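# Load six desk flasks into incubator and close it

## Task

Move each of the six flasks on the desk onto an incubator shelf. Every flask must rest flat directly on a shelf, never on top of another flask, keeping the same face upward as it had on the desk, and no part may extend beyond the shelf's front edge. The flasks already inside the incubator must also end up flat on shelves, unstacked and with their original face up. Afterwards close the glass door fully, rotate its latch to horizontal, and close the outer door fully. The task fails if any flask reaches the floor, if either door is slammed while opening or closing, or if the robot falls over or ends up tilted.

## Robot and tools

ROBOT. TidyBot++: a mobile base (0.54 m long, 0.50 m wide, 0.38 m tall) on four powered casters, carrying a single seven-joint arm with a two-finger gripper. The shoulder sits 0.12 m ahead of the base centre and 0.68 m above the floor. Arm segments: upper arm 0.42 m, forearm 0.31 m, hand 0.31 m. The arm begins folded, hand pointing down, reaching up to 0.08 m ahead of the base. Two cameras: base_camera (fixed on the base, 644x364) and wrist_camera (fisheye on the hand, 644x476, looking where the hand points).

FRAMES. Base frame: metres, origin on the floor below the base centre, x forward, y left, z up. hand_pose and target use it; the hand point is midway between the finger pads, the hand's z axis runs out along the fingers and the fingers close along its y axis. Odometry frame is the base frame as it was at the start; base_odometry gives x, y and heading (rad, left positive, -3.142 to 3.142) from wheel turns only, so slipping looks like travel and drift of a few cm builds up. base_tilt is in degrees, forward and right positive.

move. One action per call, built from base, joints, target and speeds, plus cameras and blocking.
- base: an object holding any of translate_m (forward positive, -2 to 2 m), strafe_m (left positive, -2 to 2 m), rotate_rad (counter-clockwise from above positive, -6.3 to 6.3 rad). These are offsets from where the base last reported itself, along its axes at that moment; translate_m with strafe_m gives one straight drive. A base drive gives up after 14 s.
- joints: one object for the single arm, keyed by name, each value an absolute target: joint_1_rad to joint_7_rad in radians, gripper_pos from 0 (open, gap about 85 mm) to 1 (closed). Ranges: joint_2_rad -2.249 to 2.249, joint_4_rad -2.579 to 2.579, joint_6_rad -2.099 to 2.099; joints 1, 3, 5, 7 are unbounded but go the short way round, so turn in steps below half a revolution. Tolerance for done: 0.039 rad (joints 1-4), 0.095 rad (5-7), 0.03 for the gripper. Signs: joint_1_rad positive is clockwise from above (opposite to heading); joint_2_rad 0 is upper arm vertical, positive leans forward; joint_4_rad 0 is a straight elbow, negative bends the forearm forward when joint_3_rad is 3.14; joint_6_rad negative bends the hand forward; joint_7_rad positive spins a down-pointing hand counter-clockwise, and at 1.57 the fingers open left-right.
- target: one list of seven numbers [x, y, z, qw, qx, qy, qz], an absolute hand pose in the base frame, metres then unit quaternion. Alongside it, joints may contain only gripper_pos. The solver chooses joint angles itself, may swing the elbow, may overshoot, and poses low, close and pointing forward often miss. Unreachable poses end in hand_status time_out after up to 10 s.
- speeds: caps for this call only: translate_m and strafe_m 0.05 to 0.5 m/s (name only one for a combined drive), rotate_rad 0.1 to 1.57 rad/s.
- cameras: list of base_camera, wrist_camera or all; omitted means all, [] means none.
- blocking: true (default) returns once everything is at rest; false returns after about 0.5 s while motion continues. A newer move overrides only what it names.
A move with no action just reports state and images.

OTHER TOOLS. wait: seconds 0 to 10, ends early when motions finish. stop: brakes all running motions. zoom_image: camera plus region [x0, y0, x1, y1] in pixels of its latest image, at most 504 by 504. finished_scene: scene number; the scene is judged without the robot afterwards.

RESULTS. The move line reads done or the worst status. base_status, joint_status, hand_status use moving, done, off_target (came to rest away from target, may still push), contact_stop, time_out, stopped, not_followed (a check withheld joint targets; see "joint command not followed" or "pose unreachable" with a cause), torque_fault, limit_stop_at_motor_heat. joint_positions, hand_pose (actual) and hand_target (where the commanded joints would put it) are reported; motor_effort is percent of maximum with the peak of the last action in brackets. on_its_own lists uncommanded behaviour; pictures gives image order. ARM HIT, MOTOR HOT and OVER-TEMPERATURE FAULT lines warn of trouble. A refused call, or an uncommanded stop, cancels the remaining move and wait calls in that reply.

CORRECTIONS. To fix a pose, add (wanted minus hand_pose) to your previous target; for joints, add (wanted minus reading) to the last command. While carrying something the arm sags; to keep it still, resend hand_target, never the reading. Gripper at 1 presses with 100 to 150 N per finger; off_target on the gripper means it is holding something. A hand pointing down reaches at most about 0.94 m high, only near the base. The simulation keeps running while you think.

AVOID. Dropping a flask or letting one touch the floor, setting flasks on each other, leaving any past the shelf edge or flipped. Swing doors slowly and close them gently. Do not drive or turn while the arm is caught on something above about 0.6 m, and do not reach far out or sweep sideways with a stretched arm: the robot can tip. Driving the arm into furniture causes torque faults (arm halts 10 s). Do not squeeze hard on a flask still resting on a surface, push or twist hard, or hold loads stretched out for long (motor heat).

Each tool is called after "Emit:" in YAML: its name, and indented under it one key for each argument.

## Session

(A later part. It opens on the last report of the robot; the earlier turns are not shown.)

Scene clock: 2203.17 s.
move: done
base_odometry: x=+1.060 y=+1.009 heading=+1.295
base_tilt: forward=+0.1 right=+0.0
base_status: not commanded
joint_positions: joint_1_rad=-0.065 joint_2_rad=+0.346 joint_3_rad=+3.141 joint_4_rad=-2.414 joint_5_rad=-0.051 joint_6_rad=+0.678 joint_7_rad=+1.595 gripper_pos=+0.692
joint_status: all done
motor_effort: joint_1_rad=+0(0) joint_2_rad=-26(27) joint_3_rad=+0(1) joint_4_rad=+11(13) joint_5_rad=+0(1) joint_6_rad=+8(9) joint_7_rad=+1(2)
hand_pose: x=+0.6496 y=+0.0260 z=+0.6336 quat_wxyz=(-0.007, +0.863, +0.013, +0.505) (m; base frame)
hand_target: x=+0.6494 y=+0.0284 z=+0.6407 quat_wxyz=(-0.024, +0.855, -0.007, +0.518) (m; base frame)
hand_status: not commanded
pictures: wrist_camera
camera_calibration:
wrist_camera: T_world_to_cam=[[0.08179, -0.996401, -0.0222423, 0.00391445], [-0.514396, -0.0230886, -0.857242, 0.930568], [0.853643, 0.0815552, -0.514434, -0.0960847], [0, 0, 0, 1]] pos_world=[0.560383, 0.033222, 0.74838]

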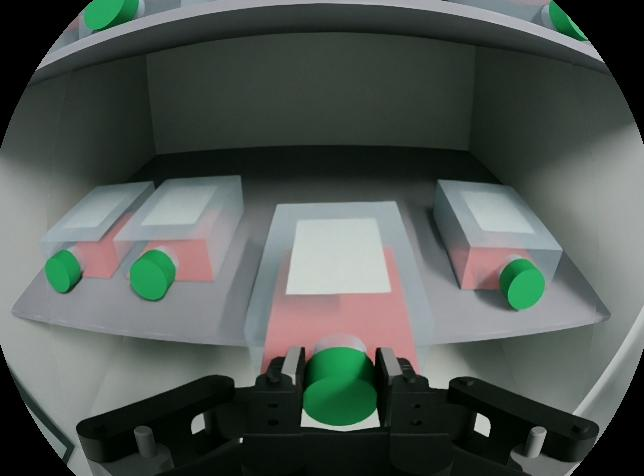

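Emit:
move:
  base: {"translate_m": 0.048, "strafe_m": 0.004}
  speeds: {"translate_m": 0.06}
  cameras: []

Emit:
move:
  joints: {"joint_2_rad": 0.362, "joint_4_rad": -2.438, "joint_6_rad": 0.742}
  cameras: []

Emit:
move:
  joints: {"joint_2_rad": 0.374, "joint_4_rad": -2.444, "joint_6_rad": 0.757}
  cameras: ["wrist_camera"]

Scene clock: 2212.40 s.
move: done
base_odometry: x=+1.069 y=+1.056 heading=+1.295
base_tilt: forward=+0.1 right=+0.0
base_status: done
joint_positions: joint_1_rad=-0.065 joint_2_rad=+0.347 joint_3_rad=+3.141 joint_4_rad=-2.417 joint_5_rad=-0.051 joint_6_rad=+0.678 joint_7_rad=+1.595 gripper_pos=+0.692
joint_status: not commanded
motor_effort: joint_1_rad=+0(0) joint_2_rad=-25(27) joint_3_rad=+0(1) joint_4_rad=+12(13) joint_5_rad=+0(1) joint_6_rad=+8(9) joint_7_rad=+0(1)
hand_pose: x=+0.6483 y=+0.0259 z=+0.6320 quat_wxyz=(-0.007, +0.864, +0.013, +0.504) (m; base frame)
hand_target: x=+0.6494 y=+0.0284 z=+0.6407 quat_wxyz=(-0.024, +0.855, -0.007, +0.518) (m; base frame)
hand_status: not commanded
pictures: none
No camera images: "cameras" was empty.

Scene clock: 2213.00 s.
move: done
base_odometry: x=+1.069 y=+1.056 heading=+1.295
base_tilt: forward=+0.1 right=+0.0
base_status: not commanded
joint_positions: joint_1_rad=-0.065 joint_2_rad=+0.360 joint_3_rad=+3.141 joint_4_rad=-2.422 joint_5_rad=-0.051 joint_6_rad=+0.695 joint_7_rad=+1.595 gripper_pos=+0.692
joint_status: all done
motor_effort: joint_1_rad=+0(0) joint_2_rad=-26(27) joint_3_rad=+0(1) joint_4_rad=+11(12) joint_5_rad=+0(1) joint_6_rad=+8(8) joint_7_rad=+0(1)
hand_pose: x=+0.6479 y=+0.0257 z=+0.6280 quat_wxyz=(-0.006, +0.864, +0.013, +0.503) (m; base frame)
hand_target: x=+0.6476 y=+0.0282 z=+0.6333 quat_wxyz=(-0.024, +0.857, -0.007, +0.515) (m; base frame)
hand_status: not commanded
pictures: none
No camera images: "cameras" was empty.

Scene clock: 2213.57 s.
move: done
base_odometry: x=+1.069 y=+1.056 heading=+1.295
base_tilt: forward=+0.1 right=+0.0
base_status: not commanded
joint_positions: joint_1_rad=-0.065 joint_2_rad=+0.370 joint_3_rad=+3.141 joint_4_rad=-2.427 joint_5_rad=-0.051 joint_6_rad=+0.710 joint_7_rad=+1.595 gripper_pos=+0.692
joint_status: all done
motor_effort: joint_1_rad=+0(0) joint_2_rad=-26(27) joint_3_rad=+0(1) joint_4_rad=+11(11) joint_5_rad=+0(1) joint_6_rad=+8(9) joint_7_rad=+0(1)
hand_pose: x=+0.6475 y=+0.0255 z=+0.6246 quat_wxyz=(-0.006, +0.864, +0.013, +0.503) (m; base frame)
hand_target: x=+0.6465 y=+0.0280 z=+0.6288 quat_wxyz=(-0.023, +0.858, -0.007, +0.514) (m; base frame)
hand_status: not commanded
pictures: wrist_camera
camera_calibration:
wrist_camera: T_world_to_cam=[[0.0811598, -0.996484, -0.0207994, 0.00292984], [-0.518491, -0.0243884, -0.854735, 0.922958], [0.851223, 0.0801545, -0.518647, -0.0946438], [0, 0, 0, 1]] pos_world=[0.558871, 0.0330152, 0.739859]

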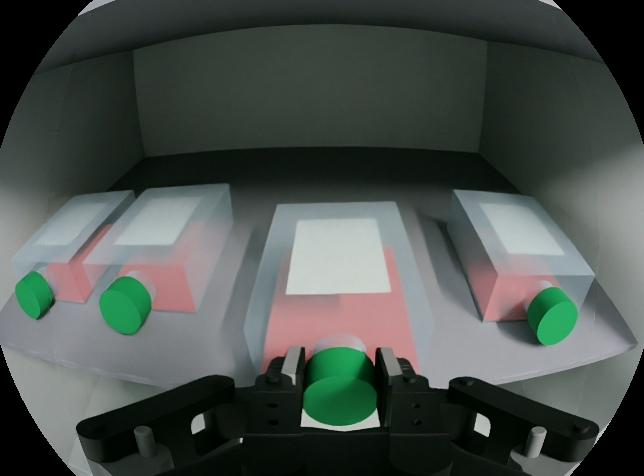

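Emit:
move:
  base: {"translate_m": 0.009}
  speeds: {"translate_m": 0.05}
  cameras: []

Emit:
move:
  joints: {"joint_2_rad": 0.386, "joint_4_rad": -2.450, "joint_6_rad": 0.771}
  cameras: []

Emit:
move:
  joints: {"joint_2_rad": 0.395, "joint_4_rad": -2.454, "joint_6_rad": 0.781}
  cameras: []

Emit:
move:
  joints: {"joint_2_rad": 0.404, "joint_4_rad": -2.458, "joint_6_rad": 0.791}
  cameras: ["wrist_camera"]

Scene clock: 2224.47 s.
move: done
base_odometry: x=+1.072 y=+1.065 heading=+1.295
base_tilt: forward=+0.1 right=+0.0
base_status: done
joint_positions: joint_1_rad=-0.065 joint_2_rad=+0.374 joint_3_rad=+3.141 joint_4_rad=-2.431 joint_5_rad=-0.051 joint_6_rad=+0.711 joint_7_rad=+1.595 gripper_pos=+0.692
joint_status: not commanded
motor_effort: joint_1_rad=+0(1) joint_2_rad=-26(27) joint_3_rad=+0(1) joint_4_rad=+11(13) joint_5_rad=+0(0) joint_6_rad=+8(9) joint_7_rad=+0(1)
hand_pose: x=+0.6456 y=+0.0254 z=+0.6211 quat_wxyz=(-0.006, +0.866, +0.013, +0.500) (m; base frame)
hand_target: x=+0.6465 y=+0.0280 z=+0.6288 quat_wxyz=(-0.023, +0.858, -0.007, +0.514) (m; base frame)
hand_status: not commanded
pictures: none
No camera images: "cameras" was empty.

Scene clock: 2225.03 s.
move: done
base_odometry: x=+1.072 y=+1.065 heading=+1.295
base_tilt: forward=+0.1 right=+0.0
base_status: not commanded
joint_positions: joint_1_rad=-0.065 joint_2_rad=+0.383 joint_3_rad=+3.141 joint_4_rad=-2.434 joint_5_rad=-0.051 joint_6_rad=+0.725 joint_7_rad=+1.595 gripper_pos=+0.692
joint_status: all done
motor_effort: joint_1_rad=+0(0) joint_2_rad=-26(27) joint_3_rad=+0(1) joint_4_rad=+10(11) joint_5_rad=+0(1) joint_6_rad=+8(8) joint_7_rad=+0(1)
hand_pose: x=+0.6456 y=+0.0252 z=+0.6191 quat_wxyz=(-0.005, +0.865, +0.013, +0.501) (m; base frame)
hand_target: x=+0.6452 y=+0.0278 z=+0.6241 quat_wxyz=(-0.023, +0.859, -0.007, +0.512) (m; base frame)
hand_status: not commanded
pictures: none
No camera images: "cameras" was empty.

Scene clock: 2225.57 s.
move: done
base_odometry: x=+1.072 y=+1.065 heading=+1.295
base_tilt: forward=+0.1 right=+0.0
base_status: not commanded
joint_positions: joint_1_rad=-0.065 joint_2_rad=+0.388 joint_3_rad=+3.141 joint_4_rad=-2.436 joint_5_rad=-0.051 joint_6_rad=+0.736 joint_7_rad=+1.595 gripper_pos=+0.692
joint_status: all done
motor_effort: joint_1_rad=+0(0) joint_2_rad=-26(27) joint_3_rad=+0(1) joint_4_rad=+10(11) joint_5_rad=+0(0) joint_6_rad=+7(9) joint_7_rad=+1(1)
hand_pose: x=+0.6460 y=+0.0251 z=+0.6184 quat_wxyz=(-0.005, +0.865, +0.013, +0.502) (m; base frame)
hand_target: x=+0.6444 y=+0.0276 z=+0.6207 quat_wxyz=(-0.023, +0.859, -0.007, +0.511) (m; base frame)
hand_status: not commanded
pictures: none
No camera images: "cameras" was empty.

Scene clock: 2226.10 s.
move: done
base_odometry: x=+1.072 y=+1.065 heading=+1.295
base_tilt: forward=+0.1 right=+0.0
base_status: not commanded
joint_positions: joint_1_rad=-0.065 joint_2_rad=+0.393 joint_3_rad=+3.141 joint_4_rad=-2.439 joint_5_rad=-0.051 joint_6_rad=+0.748 joint_7_rad=+1.595 gripper_pos=+0.692
joint_status: all done
motor_effort: joint_1_rad=+0(0) joint_2_rad=-26(26) joint_3_rad=+0(1) joint_4_rad=+10(11) joint_5_rad=+0(1) joint_6_rad=+8(8) joint_7_rad=+1(1)
hand_pose: x=+0.6465 y=+0.0250 z=+0.6182 quat_wxyz=(-0.005, +0.863, +0.013, +0.504) (m; base frame)
hand_target: x=+0.6435 y=+0.0275 z=+0.6172 quat_wxyz=(-0.022, +0.860, -0.007, +0.510) (m; base frame)
hand_status: not commanded
pictures: wrist_camera
camera_calibration:
wrist_camera: T_world_to_cam=[[0.0805887, -0.996568, -0.0189105, 0.00152571], [-0.516102, -0.0254893, -0.856148, 0.916291], [0.852727, 0.0787556, -0.516385, -0.0994537], [0, 0, 0, 1]] pos_world=[0.557584, 0.0327086, 0.733153]

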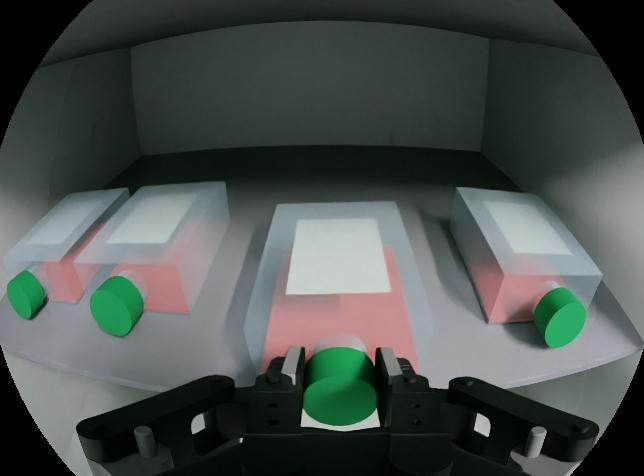

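Emit:
move:
  joints: {"gripper_pos": 0.5}
  cameras: ["wrist_camera"]

Emit:
move:
  base: {"translate_m": -0.08}
  speeds: {"translate_m": 0.08}
  cameras: ["wrist_camera"]

Scene clock: 2230.90 s.
move: done
base_odometry: x=+1.072 y=+1.065 heading=+1.295
base_tilt: forward=+0.1 right=+0.0
base_status: not commanded
joint_positions: joint_1_rad=-0.065 joint_2_rad=+0.394 joint_3_rad=+3.141 joint_4_rad=-2.439 joint_5_rad=-0.051 joint_6_rad=+0.748 joint_7_rad=+1.595 gripper_pos=+0.500
joint_status: all done
motor_effort: joint_1_rad=+0(0) joint_2_rad=-25(26) joint_3_rad=-1(1) joint_4_rad=+10(10) joint_5_rad=-1(1) joint_6_rad=+7(8) joint_7_rad=+1(1)
hand_pose: x=+0.6464 y=+0.0250 z=+0.6178 quat_wxyz=(-0.005, +0.864, +0.013, +0.504) (m; base frame)
hand_target: x=+0.6435 y=+0.0275 z=+0.6172 quat_wxyz=(-0.022, +0.860, -0.007, +0.510) (m; base frame)
hand_status: not commanded
pictures: wrist_camera
camera_calibration:
wrist_camera: T_world_to_cam=[[0.0804871, -0.996576, -0.0189239, 0.00158466], [-0.516795, -0.0254889, -0.855729, 0.916026], [0.852317, 0.0786549, -0.517077, -0.0989201], [0, 0, 0, 1]] pos_world=[0.557582, 0.0327083, 0.732751]

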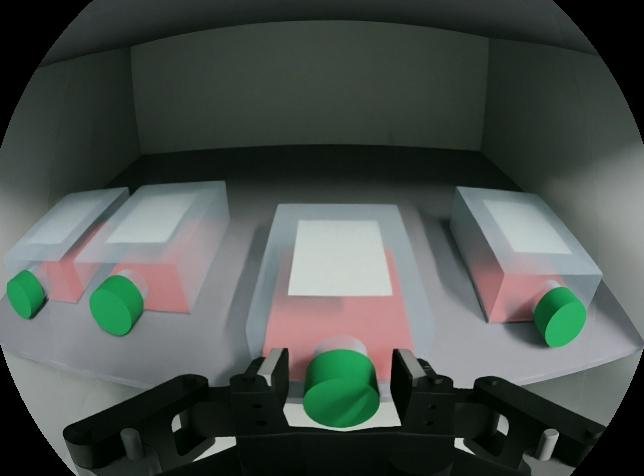

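Scene clock: 2232.43 s.
move: done
base_odometry: x=+1.050 y=+0.988 heading=+1.295
base_tilt: forward=+0.1 right=+0.0
base_status: done
joint_positions: joint_1_rad=-0.065 joint_2_rad=+0.399 joint_3_rad=+3.141 joint_4_rad=-2.444 joint_5_rad=-0.051 joint_6_rad=+0.749 joint_7_rad=+1.595 gripper_pos=+0.500
joint_status: not commanded
motor_effort: joint_1_rad=+0(1) joint_2_rad=-25(27) joint_3_rad=+0(1) joint_4_rad=+10(11) joint_5_rad=+0(1) joint_6_rad=+7(8) joint_7_rad=+0(1)
hand_pose: x=+0.6438 y=+0.0248 z=+0.6134 quat_wxyz=(-0.005, +0.866, +0.014, +0.500) (m; base frame)
hand_target: x=+0.6435 y=+0.0275 z=+0.6172 quat_wxyz=(-0.022, +0.860, -0.007, +0.510) (m; base frame)
hand_status: not commanded
pictures: wrist_camera
camera_calibration:
wrist_camera: T_world_to_cam=[[0.0803087, -0.996587, -0.0191149, 0.00177861], [-0.524979, -0.0259876, -0.850718, 0.913132], [0.847318, 0.078355, -0.525274, -0.0906609], [0, 0, 0, 1]] pos_world=[0.556051, 0.0326064, 0.72923]

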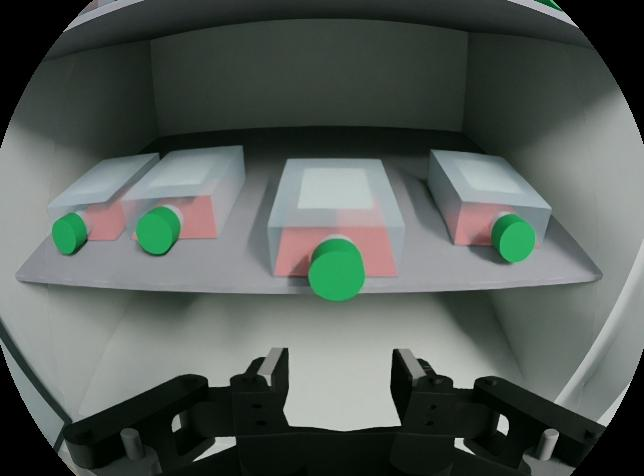

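Emit:
move:
  joints: {"gripper_pos": 1.0}
  cameras: []

Emit:
move:
  base: {"translate_m": 0.094, "strafe_m": 0.002}
  speeds: {"translate_m": 0.05}
  cameras: ["wrist_camera"]

Emit:
move:
  base: {"translate_m": -0.12}
  speeds: {"translate_m": 0.1}
  cameras: ["wrist_camera"]

Scene clock: 2242.97 s.
move: done
base_odometry: x=+1.050 y=+0.988 heading=+1.295
base_tilt: forward=+0.1 right=+0.0
base_status: not commanded
joint_positions: joint_1_rad=-0.065 joint_2_rad=+0.399 joint_3_rad=+3.141 joint_4_rad=-2.444 joint_5_rad=-0.051 joint_6_rad=+0.749 joint_7_rad=+1.595 gripper_pos=+0.999
joint_status: all done
motor_effort: joint_1_rad=+0(0) joint_2_rad=-25(26) joint_3_rad=+0(1) joint_4_rad=+10(10) joint_5_rad=+0(1) joint_6_rad=+7(8) joint_7_rad=+0(1)
hand_pose: x=+0.6438 y=+0.0248 z=+0.6134 quat_wxyz=(-0.005, +0.866, +0.014, +0.500) (m; base frame)
hand_target: x=+0.6435 y=+0.0275 z=+0.6172 quat_wxyz=(-0.022, +0.860, -0.007, +0.510) (m; base frame)
hand_status: not commanded
pictures: none
No camera images: "cameras" was empty.

Scene clock: 2245.33 s.
move: done
base_odometry: x=+1.073 y=+1.079 heading=+1.295
base_tilt: forward=+0.1 right=+0.0
base_status: done
joint_positions: joint_1_rad=-0.065 joint_2_rad=+0.400 joint_3_rad=+3.141 joint_4_rad=-2.444 joint_5_rad=-0.051 joint_6_rad=+0.749 joint_7_rad=+1.595 gripper_pos=+0.999
joint_status: not commanded
motor_effort: joint_1_rad=+0(1) joint_2_rad=-26(27) joint_3_rad=+0(1) joint_4_rad=+10(11) joint_5_rad=+0(1) joint_6_rad=+7(8) joint_7_rad=+1(1)
hand_pose: x=+0.6436 y=+0.0248 z=+0.6128 quat_wxyz=(-0.005, +0.866, +0.014, +0.499) (m; base frame)
hand_target: x=+0.6435 y=+0.0275 z=+0.6172 quat_wxyz=(-0.022, +0.860, -0.007, +0.510) (m; base frame)
hand_status: not commanded
pictures: wrist_camera
camera_calibration:
wrist_camera: T_world_to_cam=[[0.0802528, -0.996592, -0.0190821, 0.00178422], [-0.526085, -0.0260883, -0.850032, 0.912767], [0.846637, 0.0782562, -0.526386, -0.0896447], [0, 0, 0, 1]] pos_world=[0.555947, 0.0326059, 0.728727]

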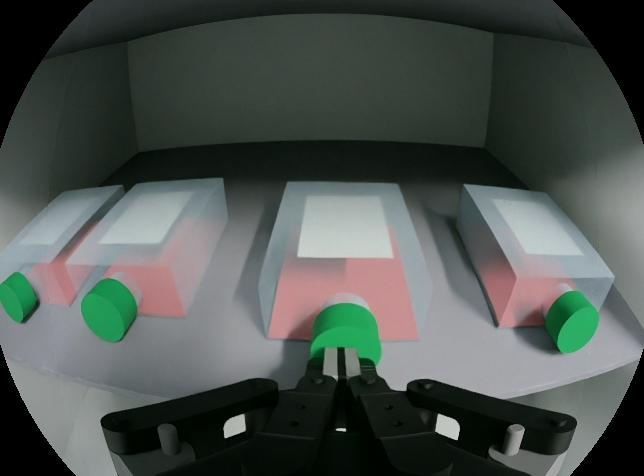

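Scene clock: 2247.10 s.
move: done
base_odometry: x=+1.041 y=+0.963 heading=+1.295
base_tilt: forward=+0.1 right=+0.0
base_status: done
joint_positions: joint_1_rad=-0.065 joint_2_rad=+0.402 joint_3_rad=+3.141 joint_4_rad=-2.446 joint_5_rad=-0.051 joint_6_rad=+0.749 joint_7_rad=+1.595 gripper_pos=+0.999
joint_status: not commanded
motor_effort: joint_1_rad=+0(1) joint_2_rad=-25(27) joint_3_rad=-1(1) joint_4_rad=+10(11) joint_5_rad=+0(1) joint_6_rad=+7(8) joint_7_rad=+0(1)
hand_pose: x=+0.6426 y=+0.0247 z=+0.6112 quat_wxyz=(-0.005, +0.867, +0.014, +0.498) (m; base frame)
hand_target: x=+0.6435 y=+0.0275 z=+0.6172 quat_wxyz=(-0.022, +0.860, -0.007, +0.510) (m; base frame)
hand_status: not commanded
pictures: wrist_camera
camera_calibration:
wrist_camera: T_world_to_cam=[[0.0802081, -0.996594, -0.019134, 0.00186225], [-0.528978, -0.0262878, -0.848228, 0.911688], [0.844837, 0.0781562, -0.529285, -0.0867879], [0, 0, 0, 1]] pos_world=[0.555435, 0.0326052, 0.72742]

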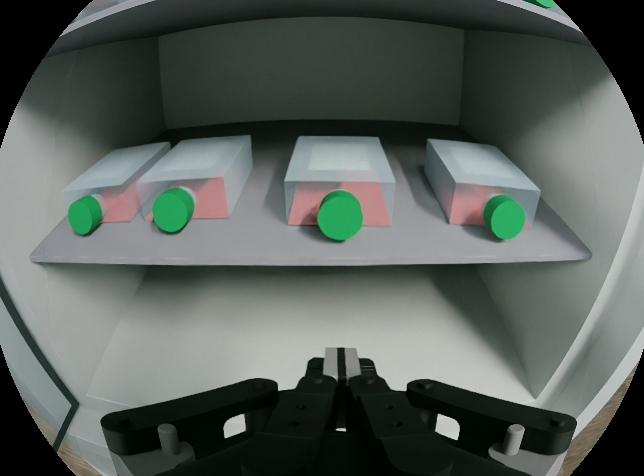

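Emit:
move:
  base: {"translate_m": -0.75}
  speeds: {"translate_m": 0.3}
  cameras: []

Emit:
move:
  joints: {"joint_2_rad": -0.08, "joint_4_rad": -1.72, "joint_6_rad": -0.37, "gripper_pos": 1.0}
  cameras: ["wrist_camera"]

Emit:
zoom_image:
  camera: "wrist_camera"
  region: [220, 60, 540, 320]

Scene clock: 2275.97 s.
move: done
base_odometry: x=+0.836 y=+0.242 heading=+1.295
base_tilt: forward=+0.1 right=+0.0
base_status: done
joint_positions: joint_1_rad=-0.065 joint_2_rad=+0.403 joint_3_rad=+3.141 joint_4_rad=-2.447 joint_5_rad=-0.051 joint_6_rad=+0.750 joint_7_rad=+1.595 gripper_pos=+0.999
joint_status: not commanded
motor_effort: joint_1_rad=+0(0) joint_2_rad=-25(27) joint_3_rad=-1(1) joint_4_rad=+10(11) joint_5_rad=+0(1) joint_6_rad=+7(8) joint_7_rad=+1(1)
hand_pose: x=+0.6422 y=+0.0247 z=+0.6102 quat_wxyz=(-0.005, +0.868, +0.014, +0.497) (m; base frame)
hand_target: x=+0.6435 y=+0.0275 z=+0.6172 quat_wxyz=(-0.022, +0.860, -0.007, +0.510) (m; base frame)
hand_status: not commanded
pictures: none
No camera images: "cameras" was empty.

Scene clock: 2278.37 s.
move: done
base_odometry: x=+0.836 y=+0.242 heading=+1.295
base_tilt: forward=+0.1 right=+0.0
base_status: not commanded
joint_positions: joint_1_rad=-0.065 joint_2_rad=-0.072 joint_3_rad=+3.141 joint_4_rad=-1.726 joint_5_rad=-0.051 joint_6_rad=-0.309 joint_7_rad=+1.595 gripper_pos=+0.999
joint_status: all done
motor_effort: joint_1_rad=+0(0) joint_2_rad=-21(29) joint_3_rad=+0(1) joint_4_rad=+23(23) joint_5_rad=+0(1) joint_6_rad=+7(9) joint_7_rad=+1(1)
hand_pose: x=+0.6879 y=+0.0434 z=+0.9568 quat_wxyz=(-0.032, +0.831, +0.021, +0.555) (m; base frame)
hand_target: x=+0.6792 y=+0.0415 z=+0.9472 quat_wxyz=(-0.042, +0.844, +0.000, +0.535) (m; base frame)
hand_status: not commanded
pictures: wrist_camera
camera_calibration:
wrist_camera: T_world_to_cam=[[0.124747, -0.99111, -0.0462484, 0.0185036], [-0.409057, -0.00890792, -0.912465, 1.20757], [0.903942, 0.132746, -0.406532, -0.104007], [0, 0, 0, 1]] pos_world=[0.585674, 0.0429026, 1.06044]

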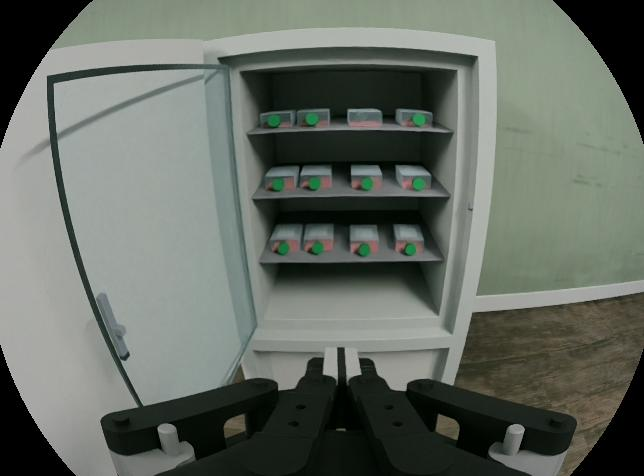

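Scaled by 1.575.

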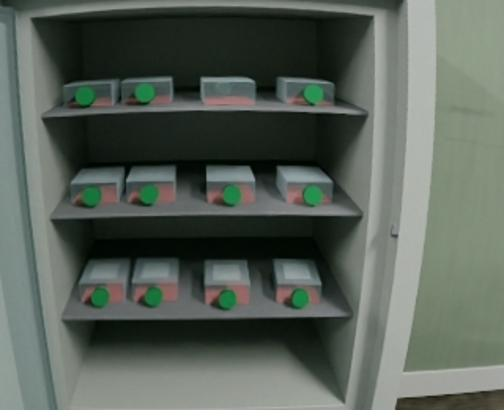

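Emit:
move:
  base: {"strafe_m": 0.37}
  speeds: {"strafe_m": 0.2}
  cameras: ["wrist_camera"]

Scene clock: 2292.20 s.
move: done
base_odometry: x=+0.480 y=+0.342 heading=+1.295
base_tilt: forward=+0.1 right=+0.0
base_status: done
joint_positions: joint_1_rad=-0.065 joint_2_rad=-0.073 joint_3_rad=+3.141 joint_4_rad=-1.726 joint_5_rad=-0.051 joint_6_rad=-0.312 joint_7_rad=+1.595 gripper_pos=+0.999
joint_status: not commanded
motor_effort: joint_1_rad=+0(3) joint_2_rad=-21(21) joint_3_rad=+1(3) joint_4_rad=+22(23) joint_5_rad=+0(1) joint_6_rad=+8(8) joint_7_rad=+0(1)
hand_pose: x=+0.6876 y=+0.0434 z=+0.9561 quat_wxyz=(-0.031, +0.831, +0.021, +0.554) (m; base frame)
hand_target: x=+0.6792 y=+0.0415 z=+0.9472 quat_wxyz=(-0.042, +0.844, +0.000, +0.535) (m; base frame)
hand_status: not commanded
pictures: wrist_camera
camera_calibration:
wrist_camera: T_world_to_cam=[[0.124579, -0.991123, -0.0464292, 0.0187841], [-0.411348, -0.00900803, -0.911434, 1.20732], [0.902925, 0.132644, -0.408819, -0.101092], [0, 0, 0, 1]] pos_world=[0.585567, 0.0429021, 1.05993]

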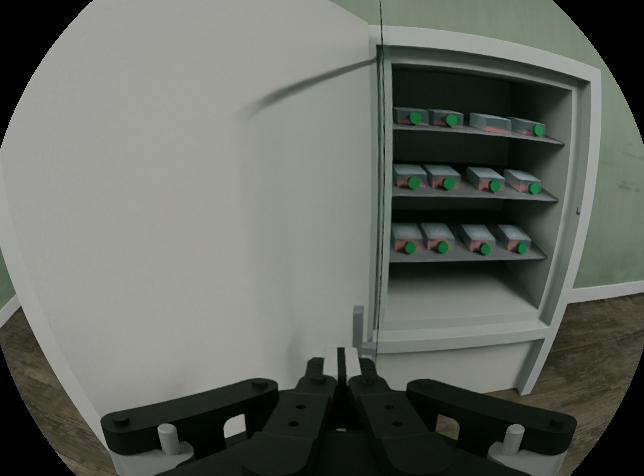

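Emit:
move:
  base: {"strafe_m": 0.035}
  speeds: {"strafe_m": 0.1}
  cameras: []

Emit:
move:
  base: {"translate_m": 0.15}
  speeds: {"translate_m": 0.1}
  cameras: ["wrist_camera"]

Scene clock: 2319.33 s.
move: done
base_odometry: x=+0.446 y=+0.352 heading=+1.295
base_tilt: forward=+0.1 right=+0.0
base_status: done
joint_positions: joint_1_rad=-0.065 joint_2_rad=-0.073 joint_3_rad=+3.142 joint_4_rad=-1.726 joint_5_rad=-0.051 joint_6_rad=-0.312 joint_7_rad=+1.595 gripper_pos=+0.999
joint_status: not commanded
motor_effort: joint_1_rad=+0(2) joint_2_rad=-21(21) joint_3_rad=+0(2) joint_4_rad=+22(23) joint_5_rad=+0(1) joint_6_rad=+8(8) joint_7_rad=+0(1)
hand_pose: x=+0.6876 y=+0.0431 z=+0.9561 quat_wxyz=(-0.031, +0.832, +0.021, +0.554) (m; base frame)
hand_target: x=+0.6792 y=+0.0415 z=+0.9472 quat_wxyz=(-0.042, +0.844, +0.000, +0.535) (m; base frame)
hand_status: not commanded
pictures: none
No camera images: "cameras" was empty.

Scene clock: 2321.43 s.
move: done
base_odometry: x=+0.487 y=+0.496 heading=+1.295
base_tilt: forward=+0.1 right=+0.0
base_status: done
joint_positions: joint_1_rad=-0.065 joint_2_rad=-0.074 joint_3_rad=+3.142 joint_4_rad=-1.726 joint_5_rad=-0.051 joint_6_rad=-0.313 joint_7_rad=+1.595 gripper_pos=+0.999
joint_status: not commanded
motor_effort: joint_1_rad=+0(1) joint_2_rad=-21(23) joint_3_rad=+0(1) joint_4_rad=+23(23) joint_5_rad=-1(1) joint_6_rad=+8(9) joint_7_rad=+0(1)
hand_pose: x=+0.6871 y=+0.0431 z=+0.9569 quat_wxyz=(-0.031, +0.831, +0.021, +0.555) (m; base frame)
hand_target: x=+0.6792 y=+0.0415 z=+0.9472 quat_wxyz=(-0.042, +0.844, +0.000, +0.535) (m; base frame)
hand_status: not commanded
pictures: wrist_camera
camera_calibration:
wrist_camera: T_world_to_cam=[[0.124246, -0.991165, -0.0464172, 0.0188633], [-0.41084, -0.00880625, -0.911665, 1.20769], [0.903202, 0.132341, -0.408305, -0.101025], [0, 0, 0, 1]] pos_world=[0.585071, 0.0427016, 1.06064]

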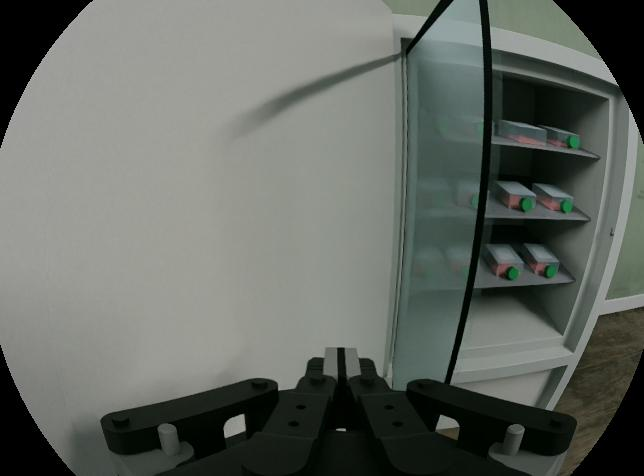

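Emit:
move:
  base: {"translate_m": 0.08}
  speeds: {"translate_m": 0.08}
  cameras: ["wrist_camera"]

Emit:
move:
  base: {"strafe_m": -0.055}
  speeds: {"strafe_m": 0.06}
  cameras: ["wrist_camera"]

Scene clock: 2346.03 s.
move: done
base_odometry: x=+0.509 y=+0.573 heading=+1.296
base_tilt: forward=+0.1 right=+0.0
base_status: done
joint_positions: joint_1_rad=-0.065 joint_2_rad=-0.075 joint_3_rad=+3.142 joint_4_rad=-1.725 joint_5_rad=-0.051 joint_6_rad=-0.314 joint_7_rad=+1.595 gripper_pos=+0.999
joint_status: not commanded
motor_effort: joint_1_rad=+0(1) joint_2_rad=-20(23) joint_3_rad=+0(1) joint_4_rad=+22(23) joint_5_rad=-1(1) joint_6_rad=+8(8) joint_7_rad=+1(1)
hand_pose: x=+0.6867 y=+0.0431 z=+0.9576 quat_wxyz=(-0.031, +0.831, +0.021, +0.555) (m; base frame)
hand_target: x=+0.6792 y=+0.0415 z=+0.9472 quat_wxyz=(-0.042, +0.844, +0.000, +0.535) (m; base frame)
hand_status: not commanded
pictures: wrist_camera
camera_calibration:
wrist_camera: T_world_to_cam=[[0.124381, -0.991151, -0.0463534, 0.018707], [-0.410058, -0.00880635, -0.912017, 1.20795], [0.903539, 0.132445, -0.407524, -0.101346], [0, 0, 0, 1]] pos_world=[0.584573, 0.0426019, 1.06124]

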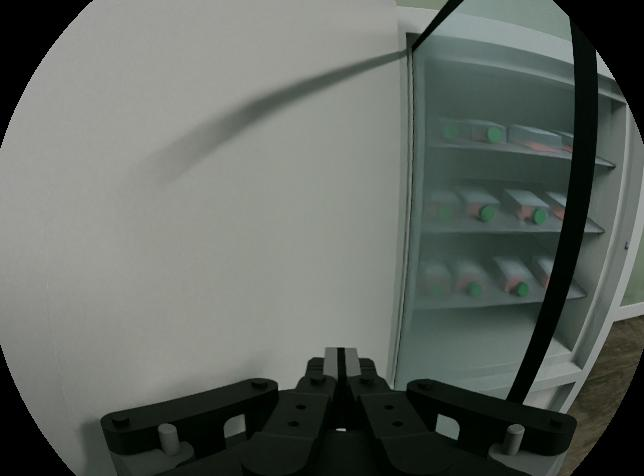

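Scene clock: 2347.47 s.
move: done
base_odometry: x=+0.562 y=+0.559 heading=+1.296
base_tilt: forward=+0.1 right=+0.0
base_status: done
joint_positions: joint_1_rad=-0.065 joint_2_rad=-0.075 joint_3_rad=+3.141 joint_4_rad=-1.725 joint_5_rad=-0.051 joint_6_rad=-0.314 joint_7_rad=+1.595 gripper_pos=+0.999
joint_status: not commanded
motor_effort: joint_1_rad=+0(3) joint_2_rad=-20(22) joint_3_rad=+0(2) joint_4_rad=+23(23) joint_5_rad=-1(1) joint_6_rad=+7(8) joint_7_rad=+1(1)
hand_pose: x=+0.6866 y=+0.0434 z=+0.9575 quat_wxyz=(-0.032, +0.831, +0.021, +0.555) (m; base frame)
hand_target: x=+0.6792 y=+0.0415 z=+0.9472 quat_wxyz=(-0.042, +0.844, +0.000, +0.535) (m; base frame)
hand_status: not commanded
pictures: wrist_camera
camera_calibration:
wrist_camera: T_world_to_cam=[[0.124934, -0.991082, -0.0463557, 0.0186946], [-0.410553, -0.0091067, -0.911791, 1.20797], [0.903237, 0.132945, -0.40803, -0.1006], [0, 0, 0, 1]] pos_world=[0.584467, 0.0429028, 1.06124]

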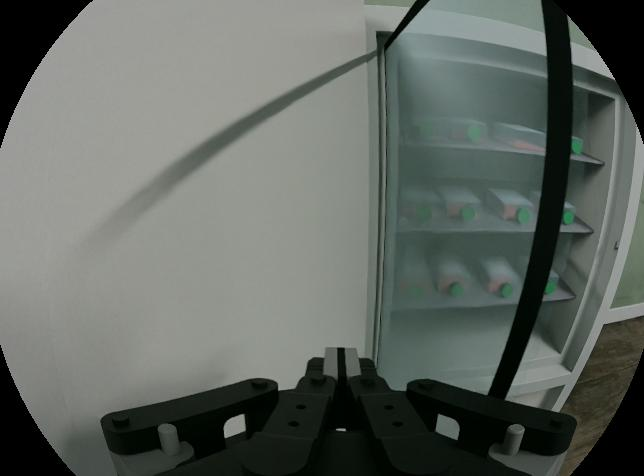

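Emit:
move:
  base: {"translate_m": 0.010, "strafe_m": -0.115}
  speeds: {"strafe_m": 0.07}
  cameras: ["wrist_camera"]

Emit:
move:
  base: {"translate_m": 0.046, "strafe_m": -0.128}
  speeds: {"strafe_m": 0.07}
  cameras: ["wrist_camera"]

Scene clock: 2355.87 s.
move: done
base_odometry: x=+0.675 y=+0.537 heading=+1.296
base_tilt: forward=+0.1 right=+0.0
base_status: done
joint_positions: joint_1_rad=-0.066 joint_2_rad=-0.076 joint_3_rad=+3.140 joint_4_rad=-1.725 joint_5_rad=-0.051 joint_6_rad=-0.315 joint_7_rad=+1.595 gripper_pos=+0.999
joint_status: not commanded
motor_effort: joint_1_rad=+0(2) joint_2_rad=-20(22) joint_3_rad=+0(2) joint_4_rad=+22(23) joint_5_rad=+0(1) joint_6_rad=+7(9) joint_7_rad=+0(1)
hand_pose: x=+0.6864 y=+0.0446 z=+0.9574 quat_wxyz=(-0.032, +0.831, +0.022, +0.554) (m; base frame)
hand_target: x=+0.6792 y=+0.0415 z=+0.9472 quat_wxyz=(-0.042, +0.844, +0.000, +0.535) (m; base frame)
hand_status: not commanded
pictures: wrist_camera
camera_calibration:
wrist_camera: T_world_to_cam=[[0.126916, -0.99083, -0.0463379, 0.0185107], [-0.410928, -0.0100031, -0.911613, 1.20791], [0.90279, 0.13474, -0.40843, -0.100064], [0, 0, 0, 1]] pos_world=[0.584352, 0.0439064, 1.06114]

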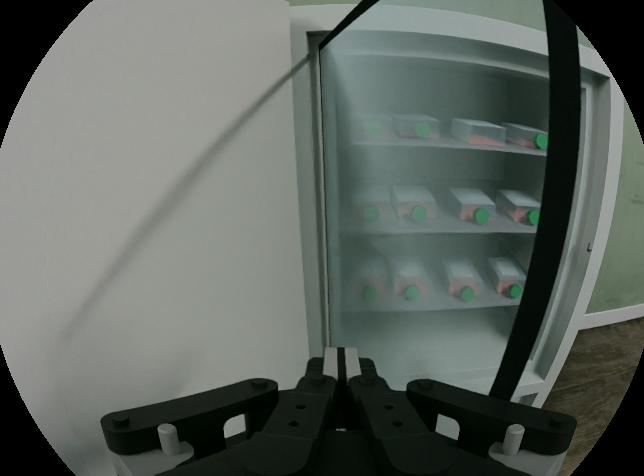

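Scene clock: 2358.33 s.
move: done
base_odometry: x=+0.811 y=+0.546 heading=+1.295
base_tilt: forward=+0.1 right=+0.0
base_status: done
joint_positions: joint_1_rad=-0.067 joint_2_rad=-0.076 joint_3_rad=+3.140 joint_4_rad=-1.725 joint_5_rad=-0.051 joint_6_rad=-0.316 joint_7_rad=+1.595 gripper_pos=+0.999
joint_status: not commanded
motor_effort: joint_1_rad=+0(3) joint_2_rad=-20(21) joint_3_rad=+0(3) joint_4_rad=+23(23) joint_5_rad=+0(1) joint_6_rad=+8(9) joint_7_rad=+0(1)
hand_pose: x=+0.6862 y=+0.0451 z=+0.9573 quat_wxyz=(-0.032, +0.831, +0.023, +0.554) (m; base frame)
hand_target: x=+0.6792 y=+0.0415 z=+0.9472 quat_wxyz=(-0.042, +0.844, +0.000, +0.535) (m; base frame)
hand_status: not commanded
pictures: wrist_camera
camera_calibration:
wrist_camera: T_world_to_cam=[[0.127914, -0.990703, -0.0463138, 0.0183082], [-0.411397, -0.010511, -0.911396, 1.20793], [0.902436, 0.135634, -0.408916, -0.0993372], [0, 0, 0, 1]] pos_world=[0.584244, 0.044308, 1.06113]

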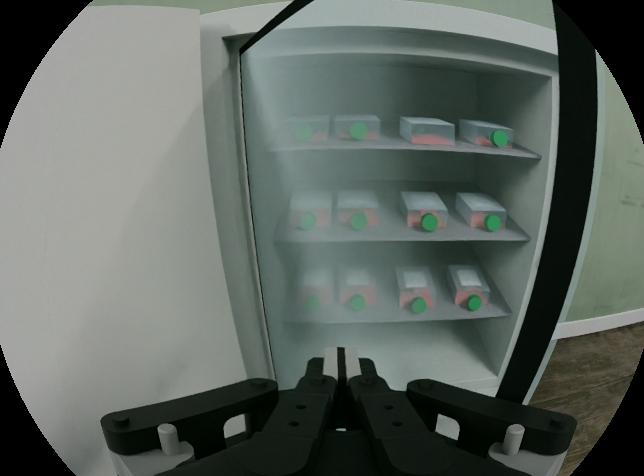

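Emit:
move:
  base: {"translate_m": 0.077, "strafe_m": -0.110}
  speeds: {"strafe_m": 0.07}
  cameras: ["wrist_camera"]

Emit:
move:
  base: {"translate_m": 0.095, "strafe_m": -0.092}
  speeds: {"strafe_m": 0.07}
  cameras: ["wrist_camera"]

Scene clock: 2367.17 s.
move: done
base_odometry: x=+0.938 y=+0.590 heading=+1.295
base_tilt: forward=+0.1 right=+0.0
base_status: done
joint_positions: joint_1_rad=-0.067 joint_2_rad=-0.076 joint_3_rad=+3.140 joint_4_rad=-1.725 joint_5_rad=-0.051 joint_6_rad=-0.317 joint_7_rad=+1.595 gripper_pos=+0.999
joint_status: not commanded
motor_effort: joint_1_rad=+0(2) joint_2_rad=-20(22) joint_3_rad=+0(2) joint_4_rad=+23(23) joint_5_rad=-1(1) joint_6_rad=+8(9) joint_7_rad=+1(1)
hand_pose: x=+0.6859 y=+0.0455 z=+0.9575 quat_wxyz=(-0.033, +0.831, +0.023, +0.554) (m; base frame)
hand_target: x=+0.6792 y=+0.0415 z=+0.9472 quat_wxyz=(-0.042, +0.844, +0.000, +0.535) (m; base frame)
hand_status: not commanded
pictures: wrist_camera
camera_calibration:
wrist_camera: T_world_to_cam=[[0.128449, -0.990632, -0.0463511, 0.0183787], [-0.411409, -0.0107015, -0.911388, 1.208], [0.902354, 0.136136, -0.40893, -0.0989829], [0, 0, 0, 1]] pos_world=[0.58394, 0.0446091, 1.06133]

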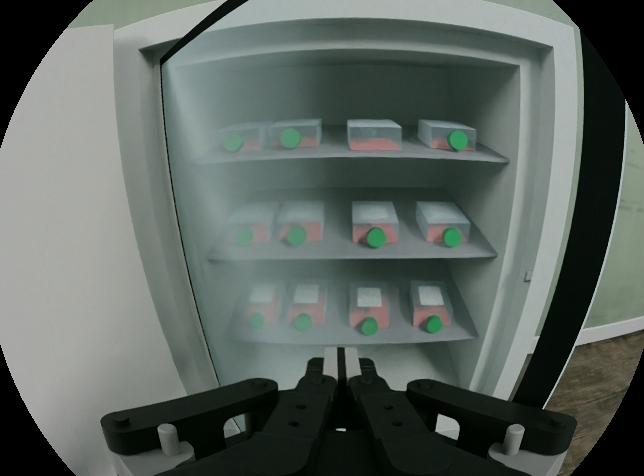

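Scene clock: 2369.57 s.
move: done
base_odometry: x=+1.053 y=+0.657 heading=+1.295
base_tilt: forward=+0.1 right=+0.0
base_status: done
joint_positions: joint_1_rad=-0.067 joint_2_rad=-0.078 joint_3_rad=+3.140 joint_4_rad=-1.725 joint_5_rad=-0.051 joint_6_rad=-0.318 joint_7_rad=+1.595 gripper_pos=+0.999
joint_status: not commanded
motor_effort: joint_1_rad=+0(3) joint_2_rad=-21(22) joint_3_rad=+0(3) joint_4_rad=+23(23) joint_5_rad=+0(1) joint_6_rad=+8(9) joint_7_rad=+0(1)
hand_pose: x=+0.6854 y=+0.0458 z=+0.9577 quat_wxyz=(-0.033, +0.832, +0.023, +0.554) (m; base frame)
hand_target: x=+0.6792 y=+0.0415 z=+0.9472 quat_wxyz=(-0.042, +0.844, +0.000, +0.535) (m; base frame)
hand_status: not commanded
pictures: wrist_camera
camera_calibration:
wrist_camera: T_world_to_cam=[[0.129095, -0.990547, -0.0463715, 0.0182977], [-0.41178, -0.0110083, -0.911217, 1.20812], [0.902093, 0.136729, -0.409308, -0.0979038], [0, 0, 0, 1]] pos_world=[0.583434, 0.0448103, 1.06163]

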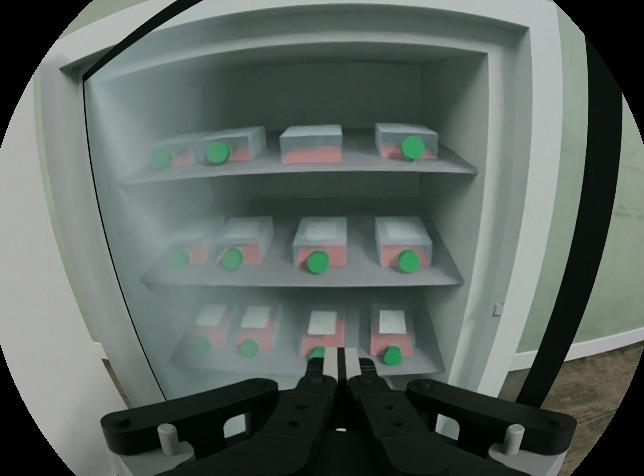

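Emit:
move:
  base: {"translate_m": 0.116, "strafe_m": -0.064}
  speeds: {"translate_m": 0.07}
  cameras: ["wrist_camera"]

Emit:
move:
  base: {"translate_m": 0.08, "strafe_m": -0.024}
  speeds: {"translate_m": 0.06}
  cameras: ["wrist_camera"]

Scene clock: 2375.33 s.
move: done
base_odometry: x=+1.146 y=+0.751 heading=+1.295
base_tilt: forward=+0.1 right=+0.0
base_status: done
joint_positions: joint_1_rad=-0.067 joint_2_rad=-0.078 joint_3_rad=+3.140 joint_4_rad=-1.725 joint_5_rad=-0.051 joint_6_rad=-0.320 joint_7_rad=+1.595 gripper_pos=+0.999
joint_status: not commanded
motor_effort: joint_1_rad=+0(2) joint_2_rad=-20(23) joint_3_rad=+0(3) joint_4_rad=+22(24) joint_5_rad=-1(1) joint_6_rad=+8(10) joint_7_rad=+1(1)
hand_pose: x=+0.6851 y=+0.0457 z=+0.9575 quat_wxyz=(-0.033, +0.832, +0.023, +0.553) (m; base frame)
hand_target: x=+0.6792 y=+0.0415 z=+0.9472 quat_wxyz=(-0.042, +0.844, +0.000, +0.535) (m; base frame)
hand_status: not commanded
pictures: wrist_camera
camera_calibration:
wrist_camera: T_world_to_cam=[[0.129072, -0.990546, -0.0464634, 0.0184172], [-0.413081, -0.0111114, -0.910626, 1.20812], [0.901501, 0.136729, -0.41061, -0.0961249], [0, 0, 0, 1]] pos_world=[0.58333, 0.0448101, 1.06153]

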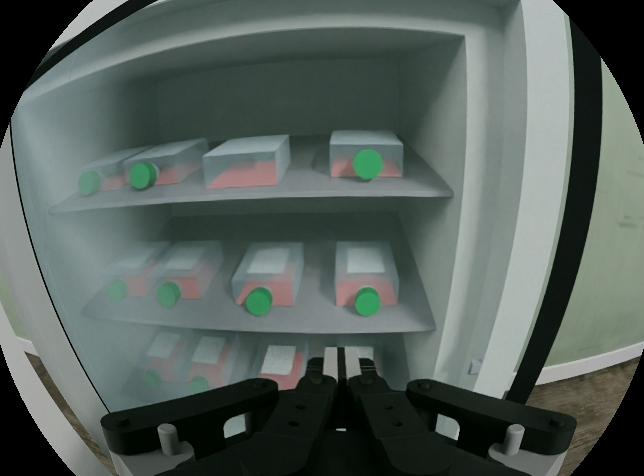

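Scene clock: 2377.23 s.
move: done
base_odometry: x=+1.191 y=+0.821 heading=+1.295
base_tilt: forward=+0.1 right=+0.0
base_status: done
joint_positions: joint_1_rad=-0.067 joint_2_rad=-0.079 joint_3_rad=+3.140 joint_4_rad=-1.725 joint_5_rad=-0.051 joint_6_rad=-0.321 joint_7_rad=+1.595 gripper_pos=+0.999
joint_status: not commanded
motor_effort: joint_1_rad=+0(1) joint_2_rad=-20(24) joint_3_rad=+0(2) joint_4_rad=+22(23) joint_5_rad=-1(1) joint_6_rad=+8(9) joint_7_rad=+0(1)
hand_pose: x=+0.6848 y=+0.0457 z=+0.9576 quat_wxyz=(-0.033, +0.832, +0.023, +0.553) (m; base frame)
hand_target: x=+0.6792 y=+0.0415 z=+0.9472 quat_wxyz=(-0.042, +0.844, +0.000, +0.535) (m; base frame)
hand_status: not commanded
pictures: wrist_camera
camera_calibration:
wrist_camera: T_world_to_cam=[[0.129184, -0.990531, -0.0464721, 0.018409], [-0.413479, -0.0112105, -0.910445, 1.20822], [0.901303, 0.13683, -0.411012, -0.0952331], [0, 0, 0, 1]] pos_world=[0.583028, 0.0448102, 1.06173]

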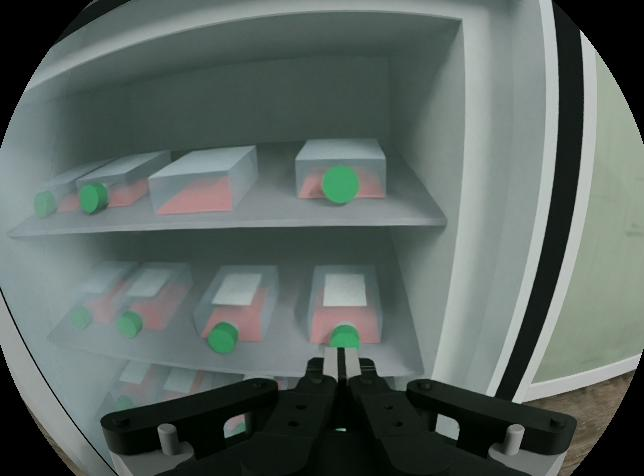

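Emit:
move:
  base: {"translate_m": 0.055, "strafe_m": -0.006}
  speeds: {"translate_m": 0.05}
  cameras: ["wrist_camera"]

Emit:
move:
  base: {"translate_m": 0.02}
  speeds: {"translate_m": 0.05}
  cameras: ["wrist_camera"]

Scene clock: 2382.20 s.
move: done
base_odometry: x=+1.212 y=+0.873 heading=+1.294
base_tilt: forward=+0.1 right=+0.0
base_status: done
joint_positions: joint_1_rad=-0.067 joint_2_rad=-0.079 joint_3_rad=+3.140 joint_4_rad=-1.724 joint_5_rad=-0.051 joint_6_rad=-0.322 joint_7_rad=+1.595 gripper_pos=+0.999
joint_status: not commanded
motor_effort: joint_1_rad=+0(1) joint_2_rad=-20(23) joint_3_rad=+0(1) joint_4_rad=+22(24) joint_5_rad=+0(1) joint_6_rad=+8(10) joint_7_rad=+1(1)
hand_pose: x=+0.6847 y=+0.0457 z=+0.9575 quat_wxyz=(-0.033, +0.832, +0.023, +0.553) (m; base frame)
hand_target: x=+0.6792 y=+0.0415 z=+0.9472 quat_wxyz=(-0.042, +0.844, +0.000, +0.535) (m; base frame)
hand_status: not commanded
pictures: wrist_camera
camera_calibration:
wrist_camera: T_world_to_cam=[[0.12915, -0.990532, -0.0465538, 0.018511], [-0.413973, -0.0111964, -0.91022, 1.20817], [0.901081, 0.136827, -0.4115, -0.0946258], [0, 0, 0, 1]] pos_world=[0.583027, 0.0448102, 1.06163]

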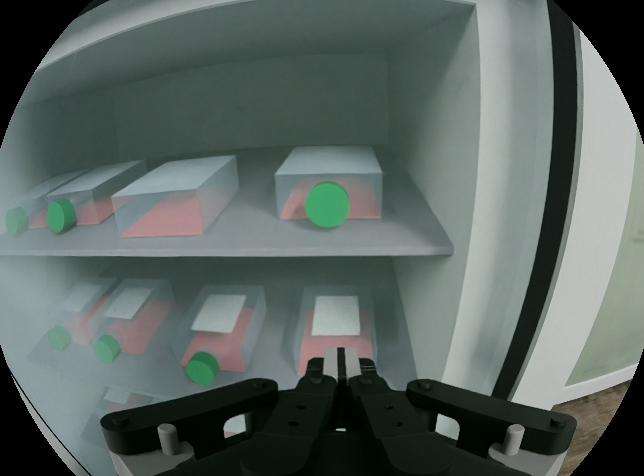

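Scene clock: 2383.10 s.
move: done
base_odometry: x=+1.218 y=+0.892 heading=+1.294
base_tilt: forward=+0.1 right=+0.0
base_status: done
joint_positions: joint_1_rad=-0.067 joint_2_rad=-0.078 joint_3_rad=+3.140 joint_4_rad=-1.724 joint_5_rad=-0.051 joint_6_rad=-0.322 joint_7_rad=+1.595 gripper_pos=+0.999
joint_status: not commanded
motor_effort: joint_1_rad=+0(1) joint_2_rad=-20(23) joint_3_rad=+0(1) joint_4_rad=+22(23) joint_5_rad=-1(1) joint_6_rad=+8(8) joint_7_rad=+0(1)
hand_pose: x=+0.6847 y=+0.0458 z=+0.9574 quat_wxyz=(-0.033, +0.832, +0.023, +0.553) (m; base frame)
hand_target: x=+0.6792 y=+0.0415 z=+0.9472 quat_wxyz=(-0.042, +0.844, +0.000, +0.535) (m; base frame)
hand_status: not commanded
pictures: wrist_camera
camera_calibration:
wrist_camera: T_world_to_cam=[[0.129146, -0.990531, -0.04657, 0.0185256], [-0.414176, -0.0112108, -0.910128, 1.2081], [0.900988, 0.136828, -0.411703, -0.094397], [0, 0, 0, 1]] pos_world=[0.583026, 0.0448102, 1.06153]

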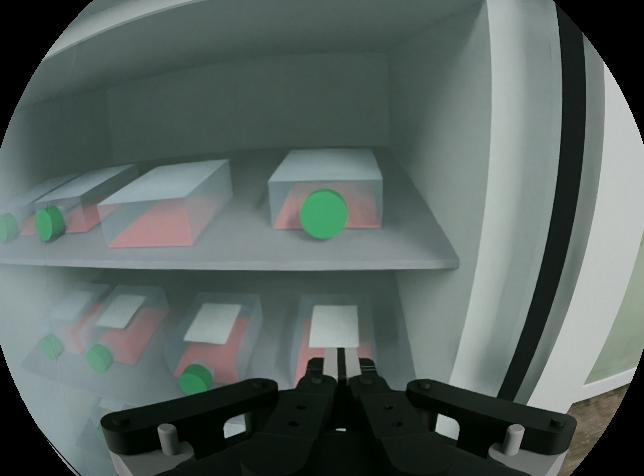

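Emit:
move:
  base: {"translate_m": 0.015}
  speeds: {"translate_m": 0.05}
  cameras: ["wrist_camera"]

Emit:
move:
  base: {"translate_m": 0.012}
  speeds: {"translate_m": 0.05}
  cameras: ["wrist_camera"]

Scene clock: 2388.43 s.
move: done
base_odometry: x=+1.222 y=+0.907 heading=+1.294
base_tilt: forward=+0.1 right=+0.0
base_status: done
joint_positions: joint_1_rad=-0.067 joint_2_rad=-0.077 joint_3_rad=+3.140 joint_4_rad=-1.723 joint_5_rad=-0.051 joint_6_rad=-0.324 joint_7_rad=+1.595 gripper_pos=+0.999
joint_status: not commanded
motor_effort: joint_1_rad=+0(1) joint_2_rad=-20(22) joint_3_rad=+0(1) joint_4_rad=+22(24) joint_5_rad=+0(1) joint_6_rad=+9(10) joint_7_rad=+0(1)
hand_pose: x=+0.6850 y=+0.0458 z=+0.9567 quat_wxyz=(-0.033, +0.833, +0.023, +0.552) (m; base frame)
hand_target: x=+0.6792 y=+0.0415 z=+0.9472 quat_wxyz=(-0.042, +0.844, +0.000, +0.535) (m; base frame)
hand_status: not commanded
pictures: wrist_camera
camera_calibration:
wrist_camera: T_world_to_cam=[[0.129133, -0.99053, -0.0466462, 0.0186172], [-0.415959, -0.0114061, -0.909312, 1.20817], [0.900168, 0.136825, -0.413492, -0.0927351], [0, 0, 0, 1]] pos_world=[0.58362, 0.0449098, 1.06112]

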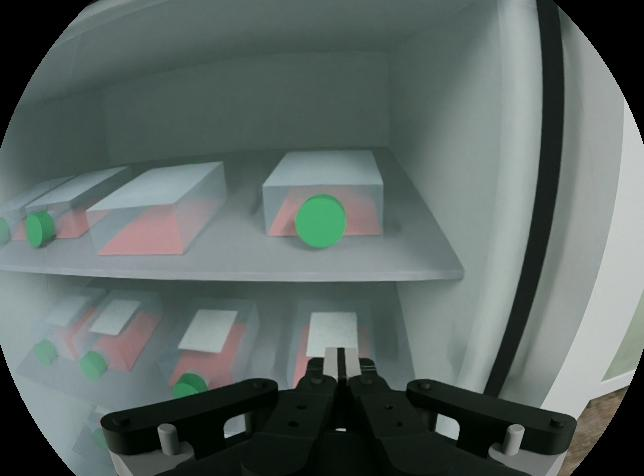

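Scene clock: 2389.17 s.
move: done
base_odometry: x=+1.226 y=+0.918 heading=+1.294
base_tilt: forward=+0.1 right=+0.0
base_status: done
joint_positions: joint_1_rad=-0.067 joint_2_rad=-0.075 joint_3_rad=+3.140 joint_4_rad=-1.723 joint_5_rad=-0.051 joint_6_rad=-0.324 joint_7_rad=+1.595 gripper_pos=+0.999
joint_status: not commanded
motor_effort: joint_1_rad=+0(1) joint_2_rad=-21(22) joint_3_rad=-1(1) joint_4_rad=+23(23) joint_5_rad=-1(1) joint_6_rad=+8(8) joint_7_rad=+0(1)
hand_pose: x=+0.6857 y=+0.0458 z=+0.9557 quat_wxyz=(-0.033, +0.833, +0.023, +0.551) (m; base frame)
hand_target: x=+0.6792 y=+0.0415 z=+0.9472 quat_wxyz=(-0.042, +0.844, +0.000, +0.535) (m; base frame)
hand_status: not commanded
pictures: wrist_camera
camera_calibration:
wrist_camera: T_world_to_cam=[[0.129, -0.990542, -0.0467551, 0.0186654], [-0.417667, -0.0115098, -0.908527, 1.20784], [0.899396, 0.136729, -0.415201, -0.0915567], [0, 0, 0, 1]] pos_world=[0.584415, 0.0449094, 1.06022]

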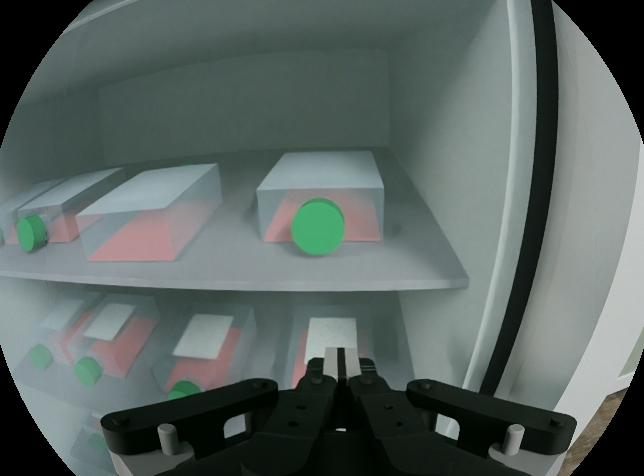

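Emit:
move:
  base: {"translate_m": 0.012}
  speeds: {"translate_m": 0.05}
  cameras: ["wrist_camera"]

Emit:
move:
  base: {"translate_m": 0.012}
  speeds: {"translate_m": 0.05}
  cameras: ["wrist_camera"]

Scene clock: 2393.63 s.
move: done
base_odometry: x=+1.229 y=+0.930 heading=+1.294
base_tilt: forward=+0.1 right=+0.0
base_status: done
joint_positions: joint_1_rad=-0.067 joint_2_rad=-0.074 joint_3_rad=+3.140 joint_4_rad=-1.723 joint_5_rad=-0.051 joint_6_rad=-0.324 joint_7_rad=+1.595 gripper_pos=+0.999
joint_status: not commanded
motor_effort: joint_1_rad=+0(1) joint_2_rad=-21(22) joint_3_rad=+0(2) joint_4_rad=+22(23) joint_5_rad=+0(1) joint_6_rad=+8(8) joint_7_rad=+0(1)
hand_pose: x=+0.6860 y=+0.0459 z=+0.9551 quat_wxyz=(-0.033, +0.834, +0.023, +0.551) (m; base frame)
hand_target: x=+0.6792 y=+0.0415 z=+0.9472 quat_wxyz=(-0.042, +0.844, +0.000, +0.535) (m; base frame)
hand_status: not commanded
pictures: wrist_camera
camera_calibration:
wrist_camera: T_world_to_cam=[[0.128993, -0.990541, -0.0467946, 0.0187404], [-0.418557, -0.0116058, -0.908116, 1.20774], [0.898983, 0.136727, -0.416095, -0.0909062], [0, 0, 0, 1]] pos_world=[0.584812, 0.0450092, 1.05982]

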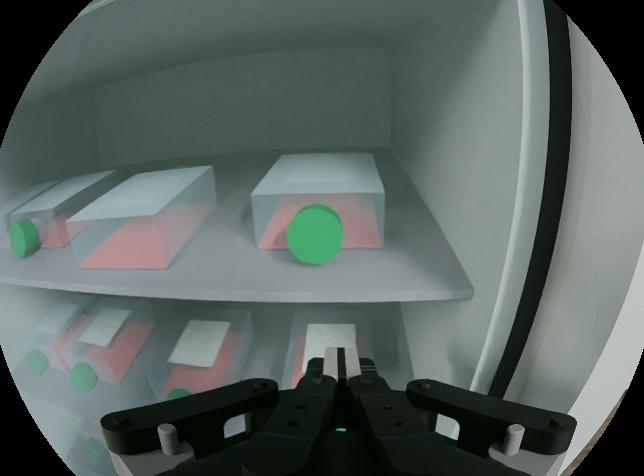

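Scene clock: 2394.43 s.
move: done
base_odometry: x=+1.233 y=+0.942 heading=+1.294
base_tilt: forward=+0.1 right=+0.0
base_status: done
joint_positions: joint_1_rad=-0.067 joint_2_rad=-0.087 joint_3_rad=+3.140 joint_4_rad=-1.723 joint_5_rad=-0.051 joint_6_rad=-0.345 joint_7_rad=+1.595 gripper_pos=+0.999
joint_status: not commanded
motor_effort: joint_1_rad=+0(1) joint_2_rad=-18(21) joint_3_rad=+0(1) joint_4_rad=+25(27) joint_5_rad=+0(1) joint_6_rad=+10(14) joint_7_rad=+0(1)
hand_pose: x=+0.6800 y=+0.0457 z=+0.9565 quat_wxyz=(-0.033, +0.836, +0.024, +0.548) (m; base frame)
hand_target: x=+0.6792 y=+0.0415 z=+0.9472 quat_wxyz=(-0.042, +0.844, +0.000, +0.535) (m; base frame)
hand_status: not commanded
pictures: wrist_camera
camera_calibration:
wrist_camera: T_world_to_cam=[[0.129602, -0.990434, -0.0473713, 0.0195614], [-0.425561, -0.0124085, -0.904844, 1.20819], [0.895601, 0.137429, -0.423099, -0.0759931], [0, 0, 0, 1]] pos_world=[0.579684, 0.0448098, 1.062]

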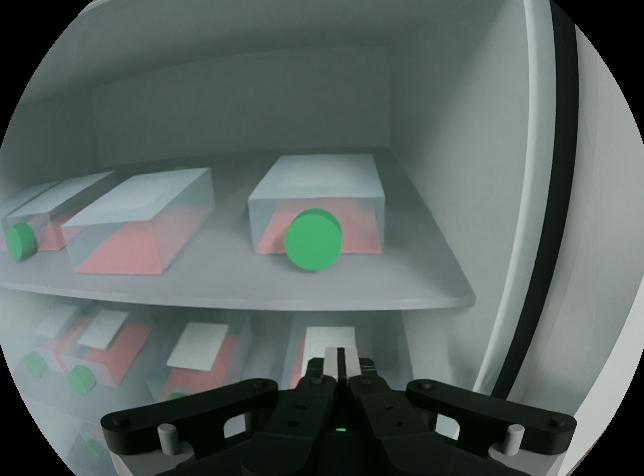

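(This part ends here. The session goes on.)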